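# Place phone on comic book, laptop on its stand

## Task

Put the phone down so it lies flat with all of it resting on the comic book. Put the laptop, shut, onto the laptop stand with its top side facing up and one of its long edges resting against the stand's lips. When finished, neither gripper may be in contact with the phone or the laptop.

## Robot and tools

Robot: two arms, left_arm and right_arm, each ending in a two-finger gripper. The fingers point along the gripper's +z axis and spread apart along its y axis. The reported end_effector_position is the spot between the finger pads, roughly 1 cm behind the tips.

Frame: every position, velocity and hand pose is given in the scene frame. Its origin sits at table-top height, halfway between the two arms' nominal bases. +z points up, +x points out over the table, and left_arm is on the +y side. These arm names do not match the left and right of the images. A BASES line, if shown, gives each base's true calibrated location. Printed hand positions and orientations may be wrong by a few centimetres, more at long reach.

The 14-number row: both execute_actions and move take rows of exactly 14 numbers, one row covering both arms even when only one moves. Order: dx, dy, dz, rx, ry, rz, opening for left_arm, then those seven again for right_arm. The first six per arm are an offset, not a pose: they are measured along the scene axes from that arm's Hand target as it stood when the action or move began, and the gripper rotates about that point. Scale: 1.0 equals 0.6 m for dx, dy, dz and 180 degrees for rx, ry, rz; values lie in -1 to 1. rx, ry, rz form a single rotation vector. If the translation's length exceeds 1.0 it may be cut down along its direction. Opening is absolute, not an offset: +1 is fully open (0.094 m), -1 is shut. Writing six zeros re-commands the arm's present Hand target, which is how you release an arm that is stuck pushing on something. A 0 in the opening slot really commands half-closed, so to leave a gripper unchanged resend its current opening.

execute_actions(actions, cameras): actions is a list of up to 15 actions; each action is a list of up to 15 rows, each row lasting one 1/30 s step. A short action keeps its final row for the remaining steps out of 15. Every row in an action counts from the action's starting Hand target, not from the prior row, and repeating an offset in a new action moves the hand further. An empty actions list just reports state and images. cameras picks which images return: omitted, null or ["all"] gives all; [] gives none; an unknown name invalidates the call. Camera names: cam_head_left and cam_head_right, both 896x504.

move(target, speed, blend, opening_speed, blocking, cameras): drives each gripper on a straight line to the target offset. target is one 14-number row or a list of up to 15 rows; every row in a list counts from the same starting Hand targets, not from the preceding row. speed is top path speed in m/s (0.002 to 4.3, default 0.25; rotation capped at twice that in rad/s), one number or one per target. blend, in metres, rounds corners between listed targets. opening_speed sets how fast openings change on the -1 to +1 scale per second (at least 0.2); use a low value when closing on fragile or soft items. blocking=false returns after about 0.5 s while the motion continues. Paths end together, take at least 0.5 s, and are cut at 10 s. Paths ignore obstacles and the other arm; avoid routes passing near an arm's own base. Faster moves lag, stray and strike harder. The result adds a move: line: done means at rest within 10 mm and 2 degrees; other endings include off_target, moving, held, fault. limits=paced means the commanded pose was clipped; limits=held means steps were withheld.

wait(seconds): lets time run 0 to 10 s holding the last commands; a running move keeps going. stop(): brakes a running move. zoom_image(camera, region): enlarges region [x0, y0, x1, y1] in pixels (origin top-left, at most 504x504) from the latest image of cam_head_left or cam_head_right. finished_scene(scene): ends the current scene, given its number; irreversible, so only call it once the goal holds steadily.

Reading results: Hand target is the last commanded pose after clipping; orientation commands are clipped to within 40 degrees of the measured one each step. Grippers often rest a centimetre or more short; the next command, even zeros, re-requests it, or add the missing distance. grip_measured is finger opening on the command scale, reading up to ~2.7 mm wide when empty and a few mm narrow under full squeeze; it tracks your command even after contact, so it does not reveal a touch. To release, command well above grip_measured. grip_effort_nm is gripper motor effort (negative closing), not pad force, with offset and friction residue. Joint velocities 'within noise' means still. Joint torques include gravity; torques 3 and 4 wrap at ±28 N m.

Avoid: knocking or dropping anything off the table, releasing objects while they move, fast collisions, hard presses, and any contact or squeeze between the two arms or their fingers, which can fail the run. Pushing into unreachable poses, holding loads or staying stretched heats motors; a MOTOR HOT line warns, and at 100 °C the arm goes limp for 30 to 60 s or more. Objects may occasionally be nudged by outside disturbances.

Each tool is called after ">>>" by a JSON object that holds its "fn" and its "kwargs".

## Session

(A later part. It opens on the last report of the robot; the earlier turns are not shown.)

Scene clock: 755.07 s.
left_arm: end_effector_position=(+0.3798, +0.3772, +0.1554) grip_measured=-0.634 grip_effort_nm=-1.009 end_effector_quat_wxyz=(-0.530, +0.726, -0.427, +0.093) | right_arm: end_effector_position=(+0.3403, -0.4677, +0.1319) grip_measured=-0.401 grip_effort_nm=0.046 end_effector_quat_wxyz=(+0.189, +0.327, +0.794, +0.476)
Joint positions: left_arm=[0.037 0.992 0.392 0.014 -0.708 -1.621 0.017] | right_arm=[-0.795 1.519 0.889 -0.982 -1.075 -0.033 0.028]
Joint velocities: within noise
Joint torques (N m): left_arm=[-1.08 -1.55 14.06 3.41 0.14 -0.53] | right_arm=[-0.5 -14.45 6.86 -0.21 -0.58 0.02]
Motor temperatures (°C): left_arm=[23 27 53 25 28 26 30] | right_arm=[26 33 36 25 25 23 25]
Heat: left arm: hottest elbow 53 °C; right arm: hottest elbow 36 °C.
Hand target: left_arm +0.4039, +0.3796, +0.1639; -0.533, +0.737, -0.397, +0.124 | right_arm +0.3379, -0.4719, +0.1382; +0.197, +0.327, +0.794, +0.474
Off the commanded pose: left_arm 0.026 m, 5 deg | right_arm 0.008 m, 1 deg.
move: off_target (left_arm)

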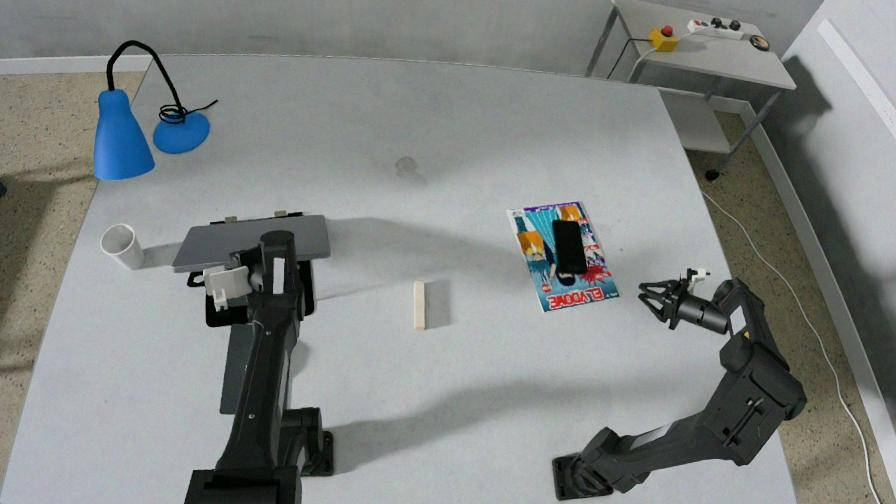

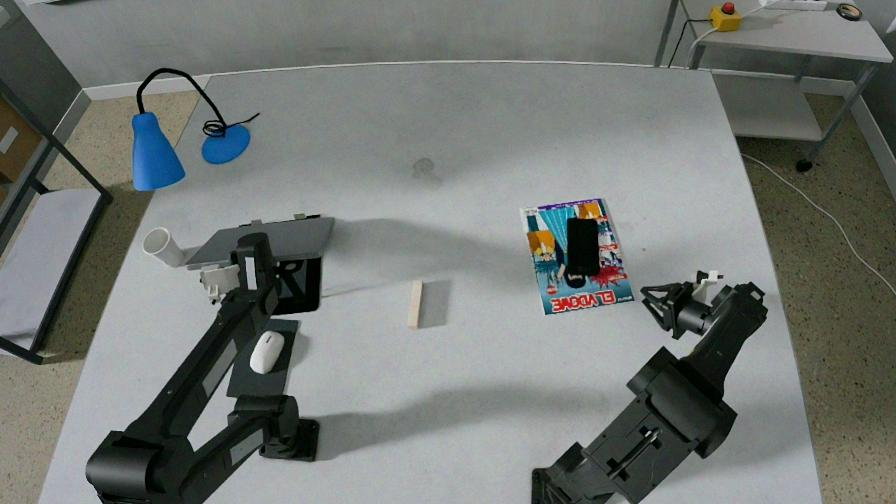

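>>> {"fn": "move", "kwargs": {"target": [0,0,-0.01,0,0,0,0.3,0,0,0,0,0,0,-0.4], "speed": 0.06, "opening_speed": 0.22}}

>>> {"fn": "zoom_image", "kwargs": {"camera": "cam_head_left", "region": [140, 170, 360, 360]}}

>>> {"fn": "zoom_image", "kwargs": {"camera": "cam_head_right", "region": [140, 170, 360, 360]}}

Scene clock: 765.27 s.
left_arm: end_effector_position=(+0.4050, +0.3779, +0.1717) grip_measured=+0.296 grip_effort_nm=0.198 end_effector_quat_wxyz=(-0.544, +0.730, -0.390, +0.138) | right_arm: end_effector_position=(+0.3403, -0.4677, +0.1319) grip_measured=-0.401 grip_effort_nm=0.051 end_effector_quat_wxyz=(+0.189, +0.327, +0.794, +0.476)
Joint positions: left_arm=[0.037 1.047 0.429 0.111 -0.701 -1.671 0.061] | right_arm=[-0.795 1.519 0.889 -0.982 -1.075 -0.033 0.028]
Joint velocities: within noise
Joint torques (N m): left_arm=[-0.79 -4.07 9.69 1.14 -0.11 -0.02] | right_arm=[-0.38 -14.45 6.87 -0.21 -0.58 0.03]
Motor temperatures (°C): left_arm=[23 27 51 25 28 26 30] | right_arm=[26 33 36 25 25 23 25]
Heat: left arm: hottest elbow 51 °C; right arm: hottest elbow 36 °C.
Hand target: left_arm +0.4039, +0.3796, +0.1578; -0.533, +0.737, -0.397, +0.125 | right_arm +0.3379, -0.4719, +0.1382; +0.197, +0.327, +0.794, +0.474
Off the commanded pose: left_arm 0.014 m, 2 deg | right_arm 0.008 m, 1 deg.
move: off_target (left_arm)

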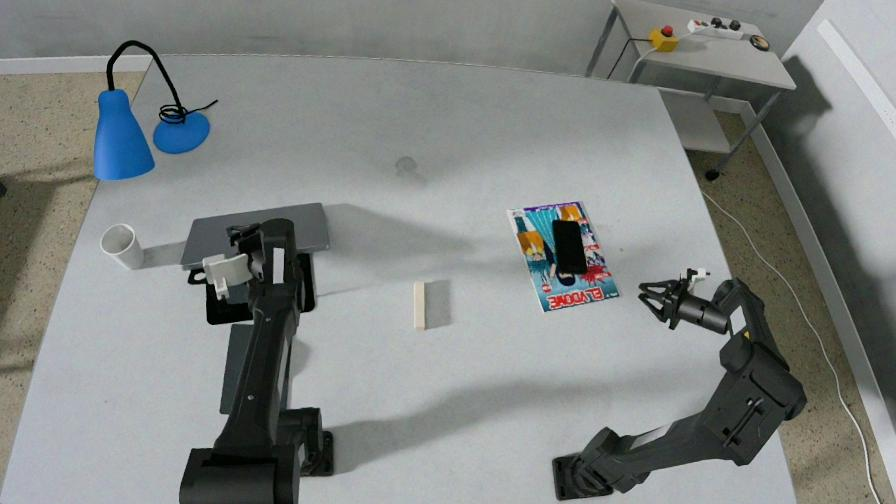

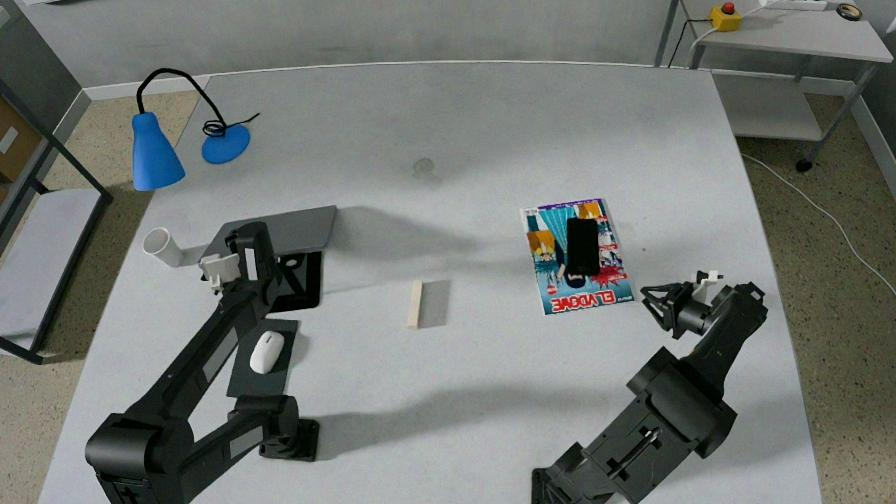

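Scaled by 2.291.

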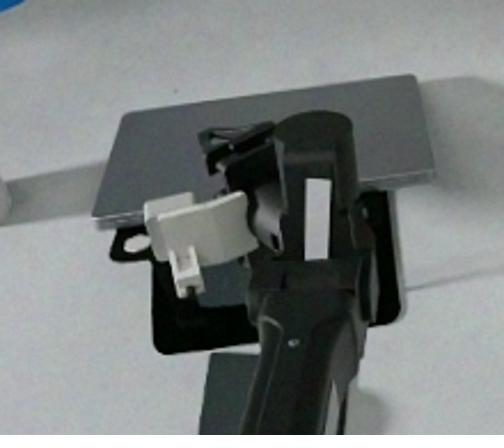

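Scaled by 2.291.

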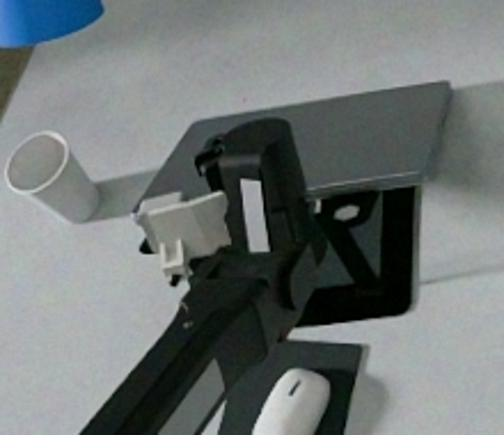

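>>> {"fn": "move", "kwargs": {"target": [0,0,0.0,0,0,0,-0.9,0,0,0,0,0,0,-0.4], "speed": 0.06, "opening_speed": 0.4}}

>>> {"fn": "zoom_image", "kwargs": {"camera": "cam_head_left", "region": [140, 170, 360, 360]}}

>>> {"fn": "zoom_image", "kwargs": {"camera": "cam_head_right", "region": [140, 170, 360, 360]}}

Scene clock: 775.77 s.
left_arm: end_effector_position=(+0.4052, +0.3779, +0.1703) grip_measured=-0.897 grip_effort_nm=-0.081 end_effector_quat_wxyz=(-0.543, +0.732, -0.389, +0.138) | right_arm: end_effector_position=(+0.3403, -0.4677, +0.1319) grip_measured=-0.401 grip_effort_nm=0.051 end_effector_quat_wxyz=(+0.189, +0.327, +0.794, +0.476)
Joint positions: left_arm=[0.037 1.05 0.429 0.111 -0.7 -1.677 0.005] | right_arm=[-0.795 1.519 0.889 -0.982 -1.075 -0.033 0.028]
Joint velocities: within noise
Joint torques (N m): left_arm=[-0.79 -3.9 9.62 1.05 -0.12 0.1] | right_arm=[-0.44 -14.45 6.86 -0.25 -0.58 0.03]
Motor temperatures (°C): left_arm=[23 27 48 25 28 25 29] | right_arm=[26 33 36 25 25 23 25]
Heat: left arm: hottest elbow 48 °C; right arm: hottest elbow 36 °C.
Hand target: left_arm +0.4039, +0.3796, +0.1579; -0.533, +0.737, -0.397, +0.125 | right_arm +0.3379, -0.4719, +0.1382; +0.197, +0.327, +0.794, +0.474
Off the commanded pose: left_arm 0.013 m, 2 deg | right_arm 0.008 m, 1 deg.
move: off_target (left_arm)

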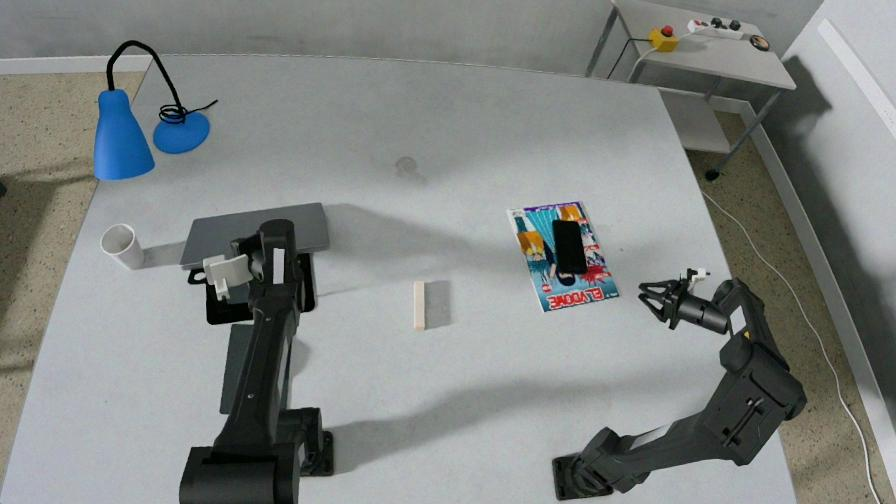

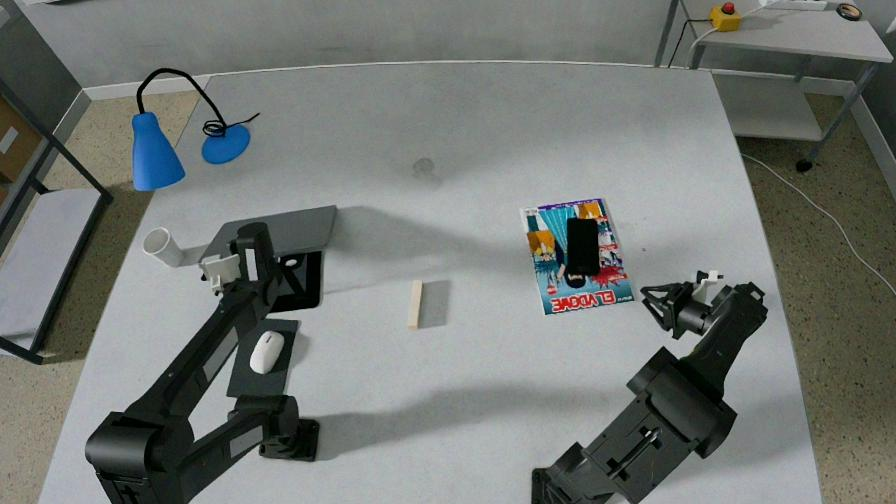

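Scaled by 2.291.

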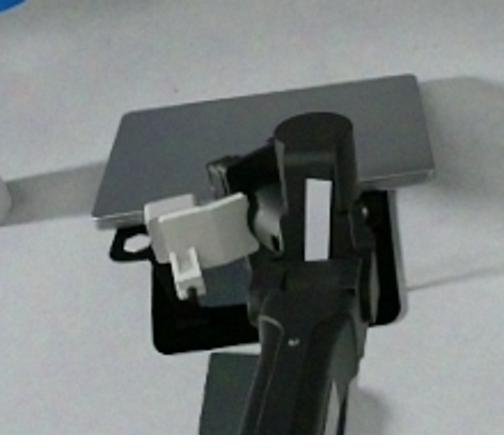

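Scaled by 2.291.

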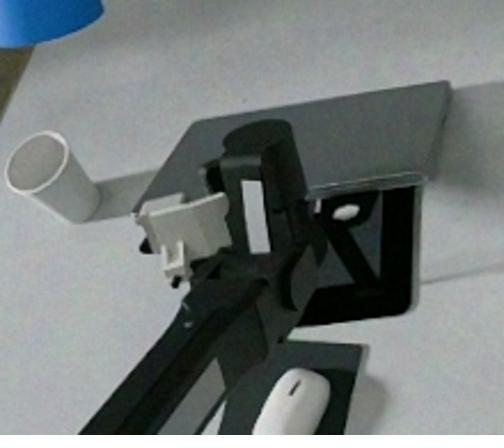

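>>> {"fn": "move", "kwargs": {"target": [[0,0,0.12,0,0,0,-0.9,0,0,0,0,0,0,-0.4],[-0.2,-0.05,0.25,0,0,0,-0.9,0,0,0,0,0,0,-0.4]], "speed": 0.12}}

>>> {"fn": "zoom_image", "kwargs": {"camera": "cam_head_left", "region": [140, 170, 360, 360]}}

>>> {"fn": "zoom_image", "kwargs": {"camera": "cam_head_right", "region": [140, 170, 360, 360]}}

Scene clock: 782.93 s.
left_arm: end_effector_position=(+0.2773, +0.3539, +0.2647) grip_measured=-0.898 grip_effort_nm=-0.081 end_effector_quat_wxyz=(-0.520, +0.741, -0.416, +0.091) | right_arm: end_effector_position=(+0.3403, -0.4677, +0.1319) grip_measured=-0.401 grip_effort_nm=0.051 end_effector_quat_wxyz=(+0.189, +0.327, +0.794, +0.476)
Joint positions: left_arm=[-0.08 0.456 0.535 -0.775 -0.807 -1.776 0.005] | right_arm=[-0.795 1.519 0.889 -0.982 -1.075 -0.033 0.028]
Joint velocities: within noise
Joint torques (N m): left_arm=[-2.78 -1.2 18.93 1.28 -0.5 -0.03] | right_arm=[-0.38 -14.39 6.86 -0.23 -0.58 0.03]
Motor temperatures (°C): left_arm=[23 27 47 25 28 25 29] | right_arm=[26 33 36 25 25 23 25]
Heat: left arm: hottest elbow 47 °C; right arm: hottest elbow 36 °C.
Hand target: left_arm +0.2840, +0.3496, +0.3080; -0.533, +0.737, -0.397, +0.125 | right_arm +0.3379, -0.4719, +0.1382; +0.197, +0.327, +0.794, +0.474
Off the commanded pose: left_arm 0.044 m, 5 deg | right_arm 0.008 m, 1 deg.
move: off_target (left_arm)

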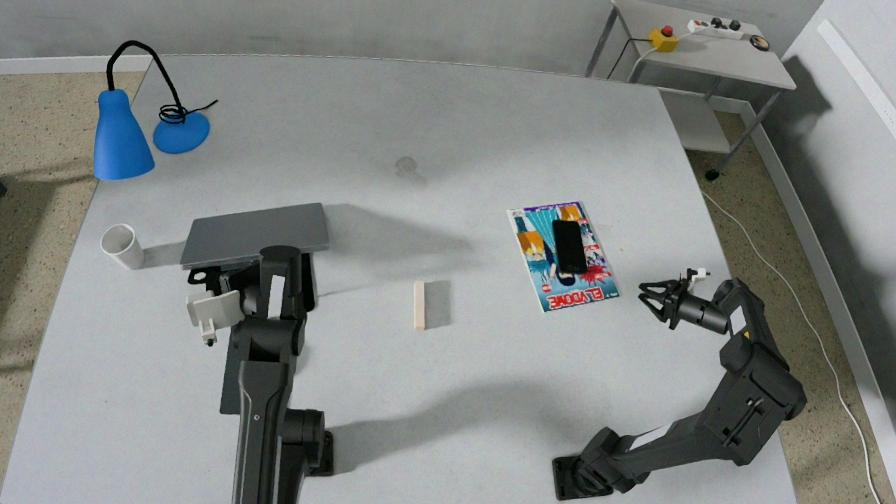

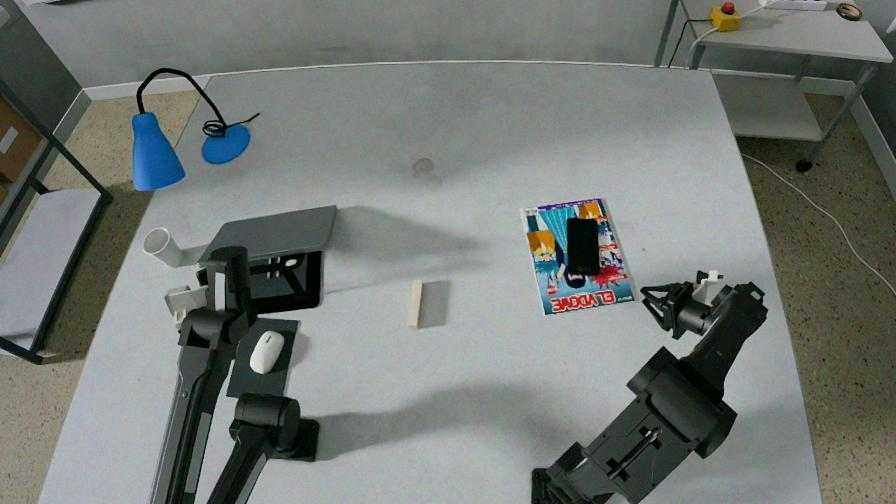

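Scaled by 2.291.

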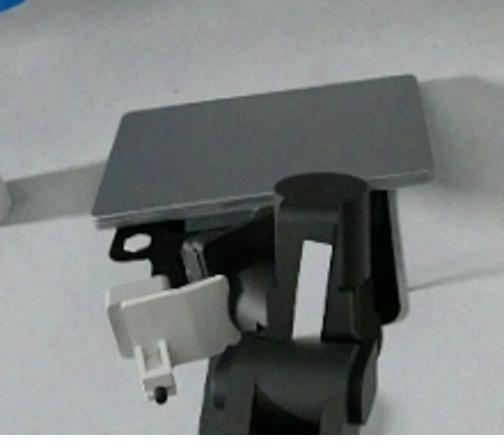

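Scaled by 2.291.

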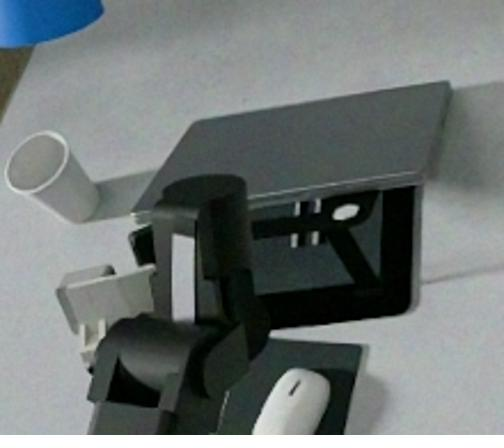

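>>> {"fn": "move", "kwargs": {"target": [[-0.1,-0.35,0.1,0,0,0,-0.9,0,0,0,0,0,0,-0.4]], "speed": 0.2}}

>>> {"fn": "zoom_image", "kwargs": {"camera": "cam_head_left", "region": [170, 180, 350, 330]}}

>>> {"fn": "zoom_image", "kwargs": {"camera": "cam_head_right", "region": [180, 180, 360, 330]}}

>>> {"fn": "zoom_image", "kwargs": {"camera": "cam_head_left", "region": [200, 190, 260, 240]}}

>>> {"fn": "zoom_image", "kwargs": {"camera": "cam_head_right", "region": [270, 190, 350, 250]}}

Scene clock: 798.37 s.
left_arm: end_effector_position=(+0.2268, +0.1443, +0.3717) grip_measured=-0.898 grip_effort_nm=-0.081 end_effector_quat_wxyz=(+0.582, -0.517, +0.481, -0.404) | right_arm: end_effector_position=(+0.3403, -0.4677, +0.1319) grip_measured=-0.401 grip_effort_nm=0.046 end_effector_quat_wxyz=(+0.189, +0.327, +0.794, +0.476)
Joint positions: left_arm=[-1.391 0.422 0.605 -0.854 -1.576 -2.1 0.005] | right_arm=[-0.795 1.519 0.889 -0.982 -1.075 -0.033 0.028]
Joint velocities: within noise
Joint torques (N m): left_arm=[-2.67 1.61 10.03 1.7 -0.57 0.05] | right_arm=[-0.38 -14.45 6.86 -0.23 -0.58 0.03]
Motor temperatures (°C): left_arm=[23 27 48 24 28 25 29] | right_arm=[26 34 36 25 25 23 25]
Heat: left arm: hottest elbow 48 °C; right arm: hottest elbow 36 °C.
Hand target: left_arm +0.2240, +0.1395, +0.3679; +0.538, -0.726, +0.404, -0.142 | right_arm +0.3379, -0.4719, +0.1382; +0.197, +0.327, +0.794, +0.474
Off the commanded pose: left_arm 0.007 m, 43 deg; orientation clipped | right_arm 0.008 m, 1 deg.
joint sent to its limit (left arm) — joint 5 (wrist yaw), lower limit; joint 6 (wrist roll), lower limit. The joint targets are off in orientation, not in position.
move: off_target (left_arm); limits=paced

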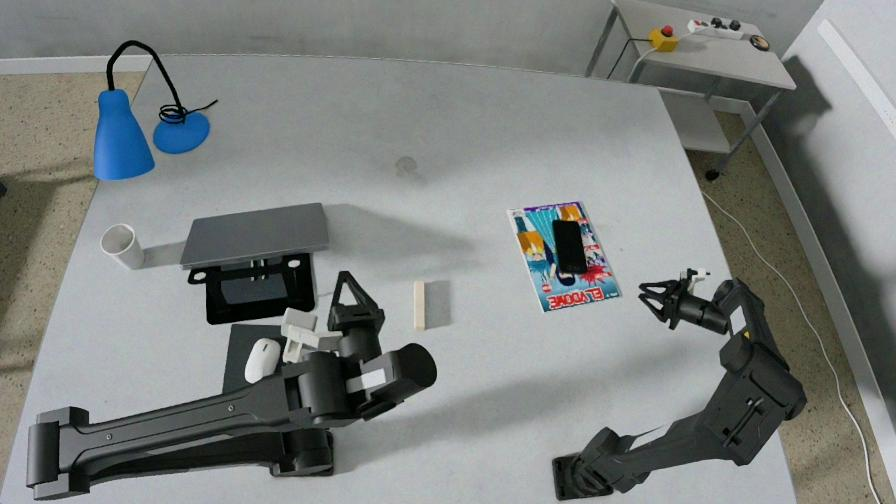

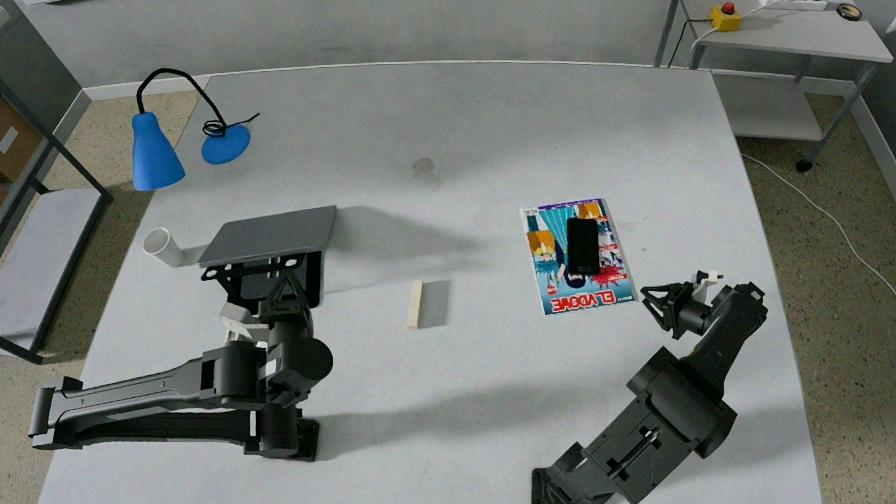

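Scaled by 2.800.

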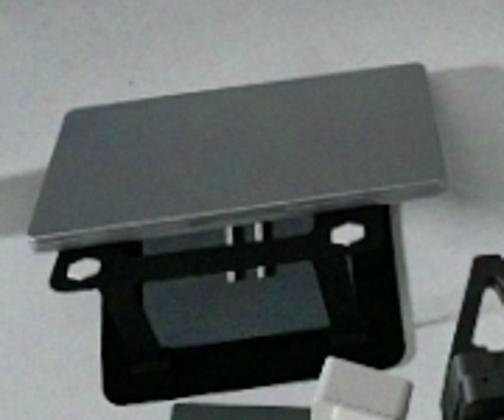

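Scaled by 2.800.

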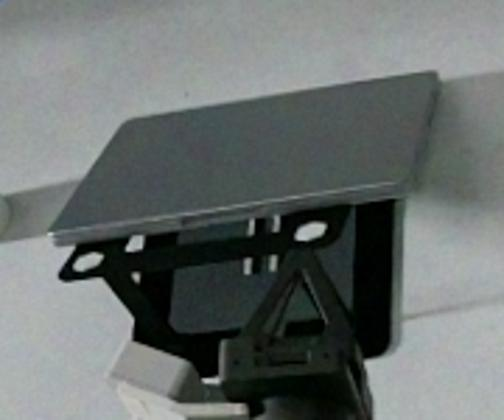

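Scaled by 8.400.

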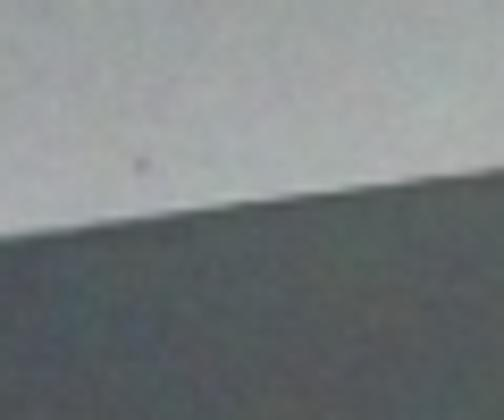

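Scaled by 6.300.

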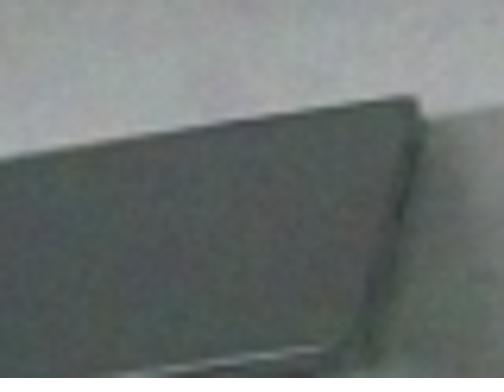

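>>> {"fn": "move", "kwargs": {"target": [[0.02,0.24,0.0,0,0,0,-1,0,0,0,0,0,0,-0.4],[0.16,0.276,-0.12,-0.083,0.074,0,-1,0,0,0,0,0,0,-0.4]], "speed": 0.2}}

>>> {"fn": "zoom_image", "kwargs": {"camera": "cam_head_left", "region": [170, 180, 350, 330]}}

>>> {"fn": "zoom_image", "kwargs": {"camera": "cam_head_right", "region": [180, 180, 360, 330]}}

Scene clock: 826.17 s.
left_arm: end_effector_position=(+0.3026, +0.3035, +0.2587) grip_measured=-0.981 grip_effort_nm=-0.989 end_effector_quat_wxyz=(-0.375, +0.801, -0.460, +0.074) | right_arm: end_effector_position=(+0.3403, -0.4677, +0.1319) grip_measured=-0.401 grip_effort_nm=0.051 end_effector_quat_wxyz=(+0.189, +0.327, +0.794, +0.476)
Joint positions: left_arm=[-0.185 0.708 0.753 -1.128 -0.642 -2.089 0.001] | right_arm=[-0.795 1.519 0.889 -0.982 -1.075 -0.033 0.028]
Joint velocities: within noise
Joint torques (N m): left_arm=[-0.38 -2.61 18.22 1.72 -0.27 0.12] | right_arm=[-0.38 -14.27 6.86 -0.21 -0.58 0.03]
Motor temperatures (°C): left_arm=[23 27 45 24 28 25 29] | right_arm=[26 34 36 25 25 23 25]
Heat: left arm: hottest elbow 45 °C; right arm: hottest elbow 36 °C.
Hand target: left_arm +0.3199, +0.3053, +0.2960; -0.389, +0.801, -0.441, +0.108 | right_arm +0.3379, -0.4719, +0.1382; +0.197, +0.327, +0.794, +0.474
Off the commanded pose: left_arm 0.041 m, 5 deg | right_arm 0.008 m, 1 deg.
move: off_target (left_arm)

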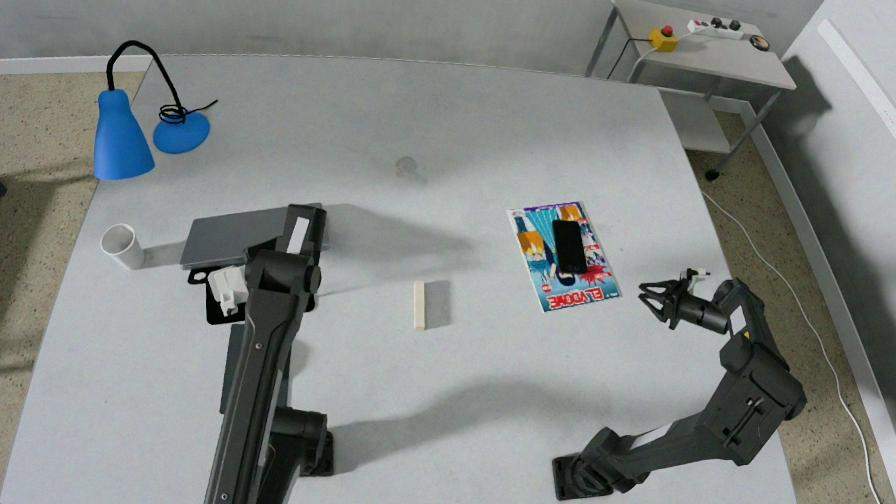

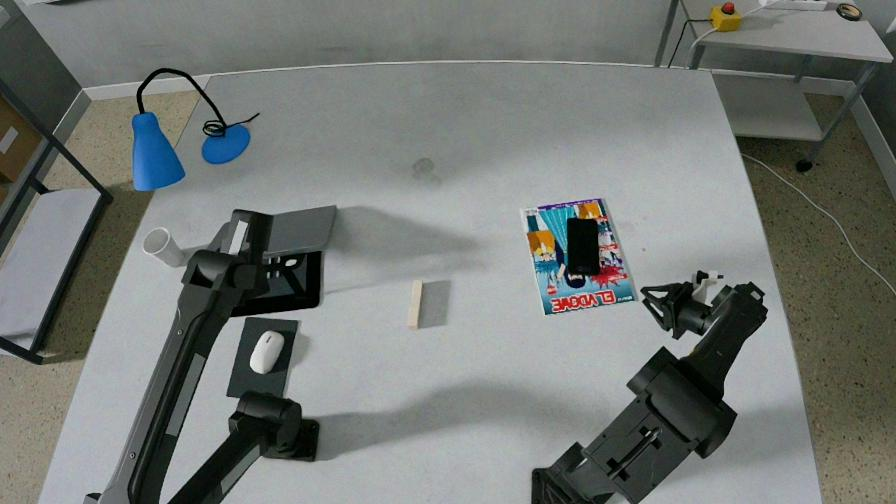

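Scaled by 2.800.

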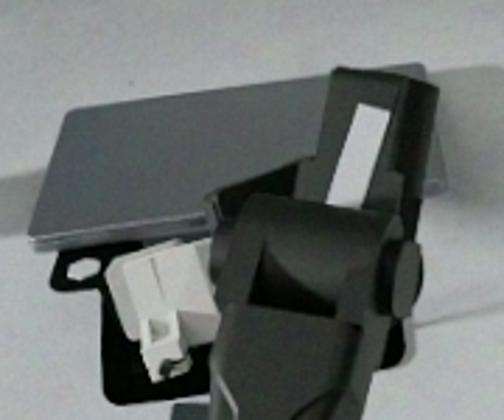

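Scaled by 2.800.

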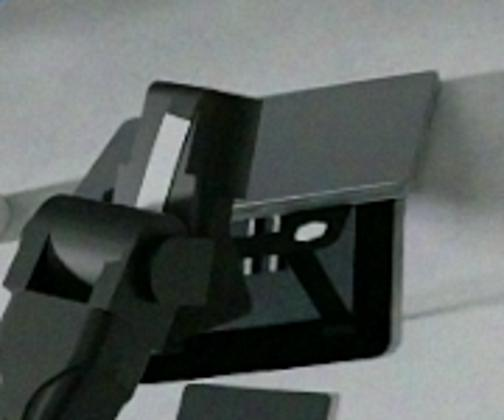

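>>> {"fn": "move", "kwargs": {"target": [0.06,0.0,-0.13,0,0,0,-1,0,0,0,0,0,0,-0.4], "speed": 0.1}}

>>> {"fn": "zoom_image", "kwargs": {"camera": "cam_head_left", "region": [170, 180, 350, 330]}}

>>> {"fn": "zoom_image", "kwargs": {"camera": "cam_head_right", "region": [180, 180, 360, 330]}}

Scene clock: 835.70 s.
left_arm: end_effector_position=(+0.3547, +0.3009, +0.2225) grip_measured=-0.981 grip_effort_nm=-0.994 end_effector_quat_wxyz=(-0.388, +0.800, -0.444, +0.111) | right_arm: end_effector_position=(+0.3403, -0.4677, +0.1319) grip_measured=-0.401 grip_effort_nm=0.051 end_effector_quat_wxyz=(+0.189, +0.327, +0.794, +0.476)
Joint positions: left_arm=[-0.161 0.833 0.685 -0.834 -0.628 -2.066 0.001] | right_arm=[-0.795 1.519 0.889 -0.982 -1.075 -0.033 0.028]
Joint velocities: within noise
Joint torques (N m): left_arm=[-0.73 -4.25 10.39 1.62 -0.27 0.15] | right_arm=[-0.44 -14.39 6.84 -0.21 -0.58 0.04]
Motor temperatures (°C): left_arm=[23 27 47 24 28 25 29] | right_arm=[26 34 36 25 25 23 25]
Heat: left arm: hottest elbow 47 °C; right arm: hottest elbow 36 °C.
Hand target: left_arm +0.3559, +0.3052, +0.2179; -0.389, +0.801, -0.441, +0.108 | right_arm +0.3379, -0.4719, +0.1382; +0.197, +0.327, +0.794, +0.474
Off the commanded pose: left_arm 0.006 m, 0 deg | right_arm 0.008 m, 1 deg.
move: done

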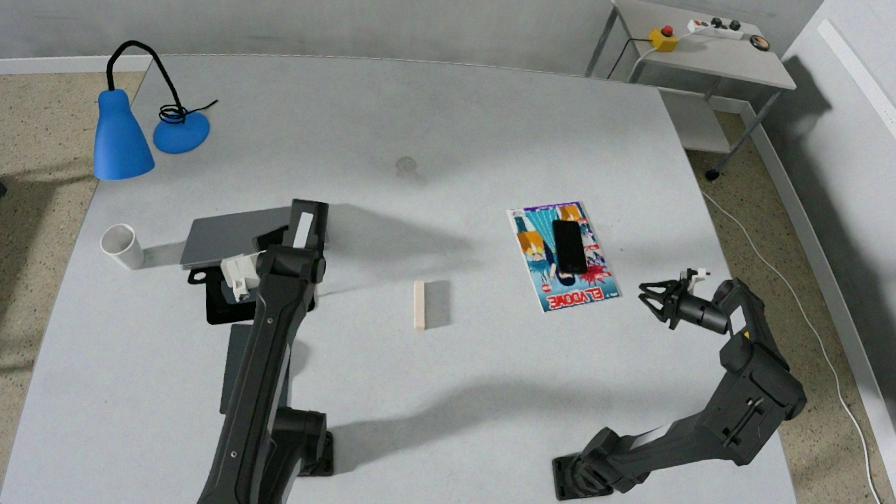

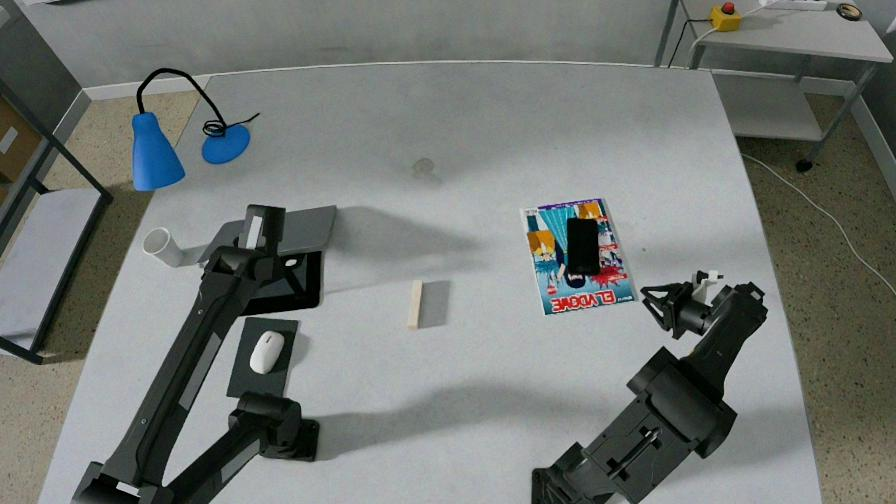

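Scaled by 2.800.

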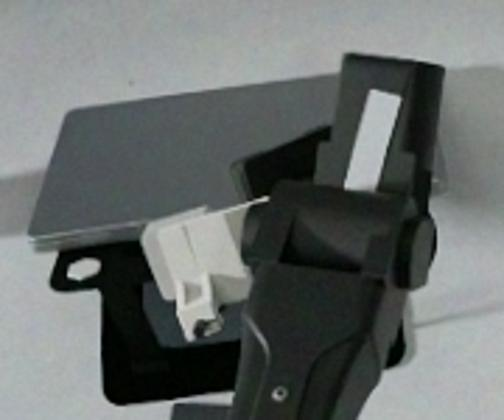

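Scaled by 2.800.

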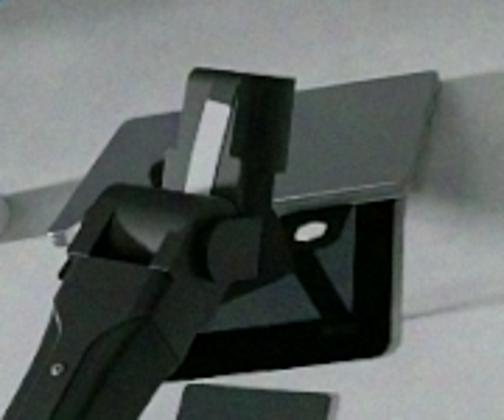

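>>> {"fn": "move", "kwargs": {"target": [0.02,0.0,-0.11,0,0,0,-1,0,0,0,0,0,0,-0.4], "speed": 0.06}}

>>> {"fn": "zoom_image", "kwargs": {"camera": "cam_head_left", "region": [170, 180, 350, 330]}}

>>> {"fn": "zoom_image", "kwargs": {"camera": "cam_head_right", "region": [180, 180, 360, 330]}}

Scene clock: 845.27 s.
left_arm: end_effector_position=(+0.3680, +0.3005, +0.1573) grip_measured=-0.981 grip_effort_nm=-0.994 end_effector_quat_wxyz=(-0.389, +0.800, -0.443, +0.112) | right_arm: end_effector_position=(+0.3403, -0.4677, +0.1319) grip_measured=-0.401 grip_effort_nm=0.051 end_effector_quat_wxyz=(+0.189, +0.327, +0.794, +0.476)
Joint positions: left_arm=[-0.156 0.94 0.559 -0.596 -0.624 -2.06 0.001] | right_arm=[-0.795 1.519 0.889 -0.982 -1.075 -0.033 0.028]
Joint velocities: within noise
Joint torques (N m): left_arm=[-0.5 -4.66 9.78 1.94 -0.29 0.14] | right_arm=[-0.38 -14.45 6.87 -0.21 -0.58 0.02]
Motor temperatures (°C): left_arm=[23 27 46 24 28 25 29] | right_arm=[26 34 36 25 25 23 25]
Heat: left arm: hottest elbow 46 °C; right arm: hottest elbow 36 °C.
Hand target: left_arm +0.3680, +0.3052, +0.1519; -0.389, +0.801, -0.441, +0.108 | right_arm +0.3379, -0.4719, +0.1382; +0.197, +0.327, +0.794, +0.474
Off the commanded pose: left_arm 0.007 m, 1 deg | right_arm 0.008 m, 1 deg.
move: done

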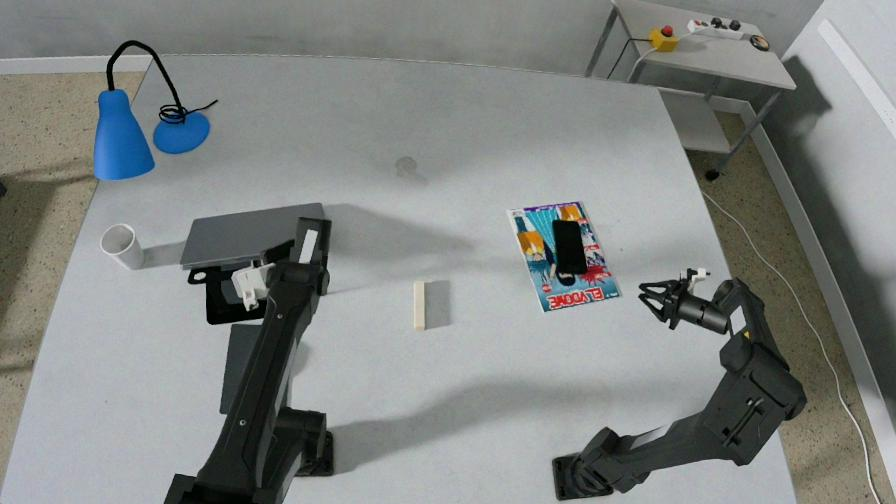

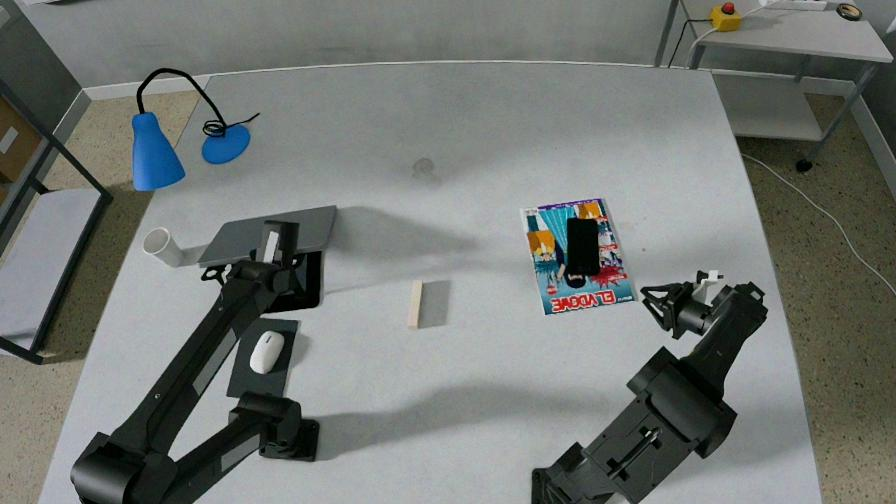

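Scaled by 2.800.

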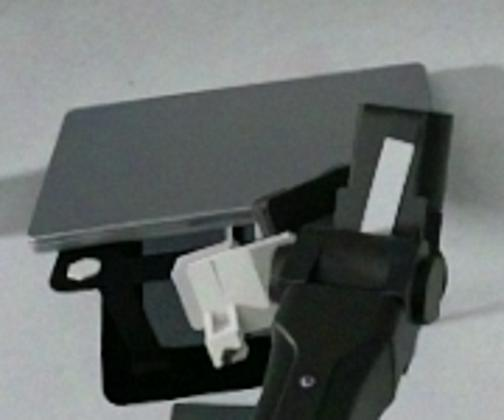

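Scaled by 2.800.

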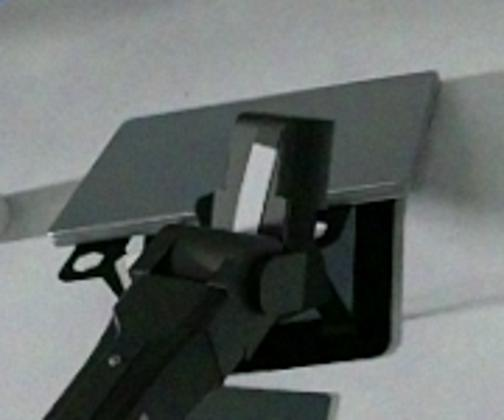

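>>> {"fn": "move", "kwargs": {"target": [0.06,0.01,-0.015,0,0,0,-1,0,0,0,0,0,0,-0.4], "speed": 0.04}}

>>> {"fn": "zoom_image", "kwargs": {"camera": "cam_head_left", "region": [170, 180, 350, 330]}}

>>> {"fn": "zoom_image", "kwargs": {"camera": "cam_head_right", "region": [180, 180, 360, 330]}}

Scene clock: 849.17 s.
left_arm: end_effector_position=(+0.3893, +0.3077, +0.1331) grip_measured=-0.981 grip_effort_nm=-0.989 end_effector_quat_wxyz=(-0.388, +0.800, -0.447, +0.103) | right_arm: end_effector_position=(+0.3403, -0.4677, +0.1319) grip_measured=-0.401 grip_effort_nm=0.051 end_effector_quat_wxyz=(+0.189, +0.327, +0.794, +0.476)
Joint positions: left_arm=[-0.122 1.058 0.559 -0.476 -0.61 -2.022 0.001] | right_arm=[-0.795 1.519 0.889 -0.982 -1.075 -0.033 0.028]
Joint velocities: within noise
Joint torques (N m): left_arm=[0.09 -5.19 13.7 1.28 -0.04 0.18] | right_arm=[-0.32 -14.39 6.83 -0.21 -0.58 0.03]
Motor temperatures (°C): left_arm=[23 27 45 24 28 25 29] | right_arm=[26 34 36 25 25 23 25]
Heat: left arm: hottest elbow 45 °C; right arm: hottest elbow 36 °C.
Hand target: left_arm +0.4039, +0.3113, +0.1429; -0.389, +0.801, -0.441, +0.108 | right_arm +0.3379, -0.4719, +0.1382; +0.197, +0.327, +0.794, +0.474
Off the commanded pose: left_arm 0.018 m, 1 deg | right_arm 0.008 m, 1 deg.
move: off_target (left_arm)

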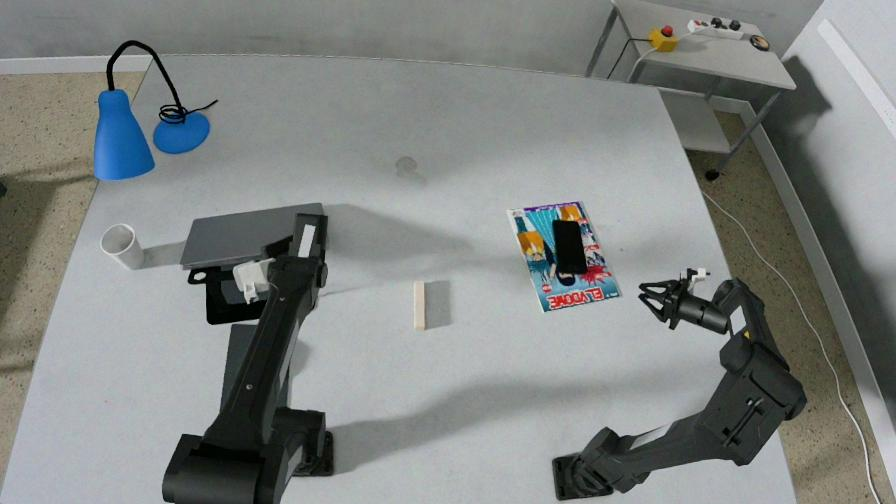

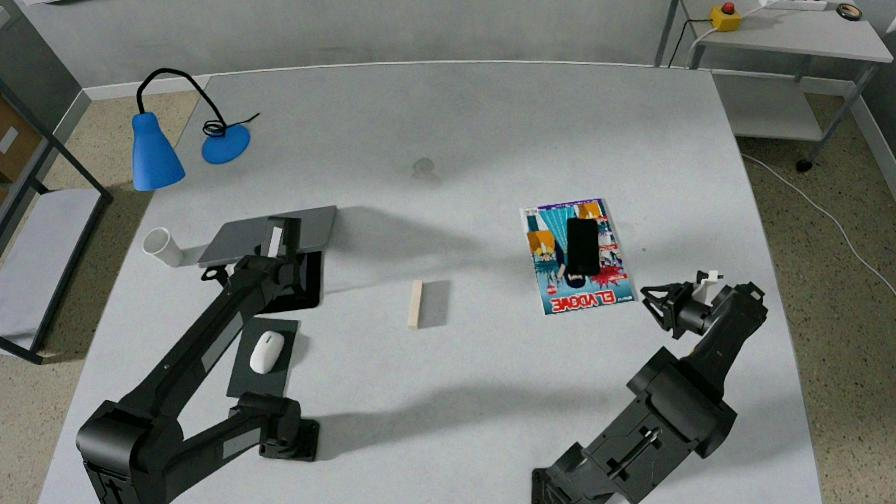

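Scaled by 2.800.

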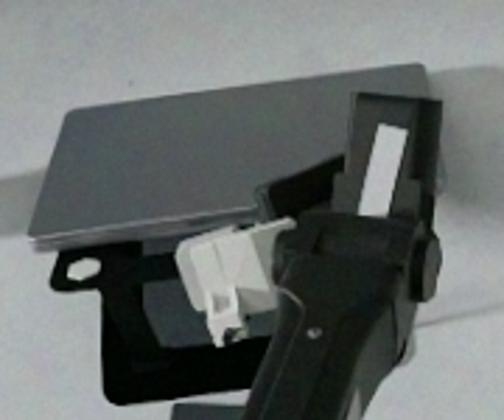

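Scaled by 2.800.

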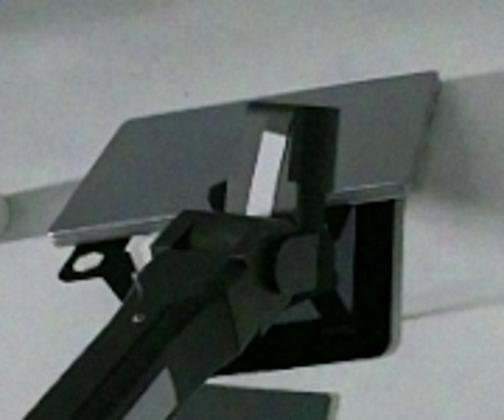

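>>> {"fn": "move", "kwargs": {"target": [[0.0,0.0,0.045,0,0,0,-1,0,0,0,0,0,0,-0.4],[0.07,0.012,0.03,0,0,0,-1,0,0,0,0,0,0,-0.4]], "speed": 0.04}}

>>> {"fn": "zoom_image", "kwargs": {"camera": "cam_head_left", "region": [170, 180, 350, 330]}}

>>> {"fn": "zoom_image", "kwargs": {"camera": "cam_head_right", "region": [180, 180, 360, 330]}}

Scene clock: 854.13 s.
left_arm: end_effector_position=(+0.4006, +0.3141, +0.1342) grip_measured=-0.981 grip_effort_nm=-0.989 end_effector_quat_wxyz=(-0.374, +0.801, -0.462, +0.072) | right_arm: end_effector_position=(+0.3403, -0.4677, +0.1319) grip_measured=-0.401 grip_effort_nm=0.056 end_effector_quat_wxyz=(+0.189, +0.327, +0.794, +0.476)
Joint positions: left_arm=[-0.097 1.117 0.624 -0.538 -0.598 -1.994 0.001] | right_arm=[-0.795 1.519 0.889 -0.982 -1.075 -0.033 0.028]
Joint velocities: within noise
Joint torques (N m): left_arm=[0.79 -3.9 18.26 2.77 0.04 0.14] | right_arm=[-0.38 -14.45 6.86 -0.24 -0.58 0.03]
Motor temperatures (°C): left_arm=[23 27 45 24 28 25 29] | right_arm=[26 34 36 25 25 23 25]
Heat: left arm: hottest elbow 45 °C; right arm: hottest elbow 36 °C.
Hand target: left_arm +0.4459, +0.3185, +0.1610; -0.389, +0.801, -0.441, +0.108 | right_arm +0.3379, -0.4719, +0.1382; +0.197, +0.327, +0.794, +0.474
Off the commanded pose: left_arm 0.053 m, 5 deg | right_arm 0.008 m, 1 deg.
move: off_target (left_arm)

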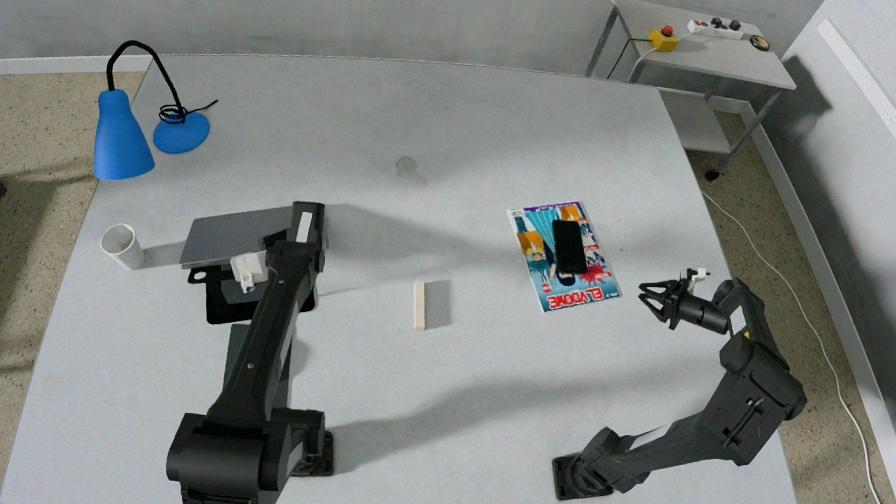

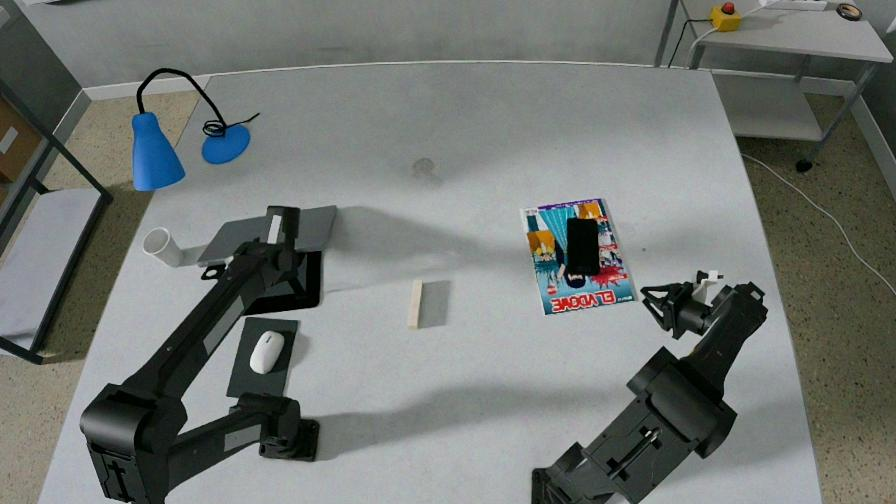

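Scaled by 2.800.

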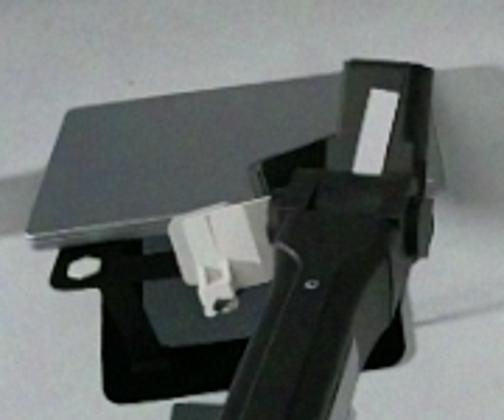

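Scaled by 2.800.

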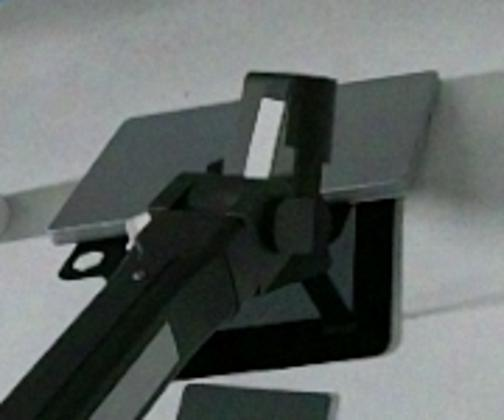

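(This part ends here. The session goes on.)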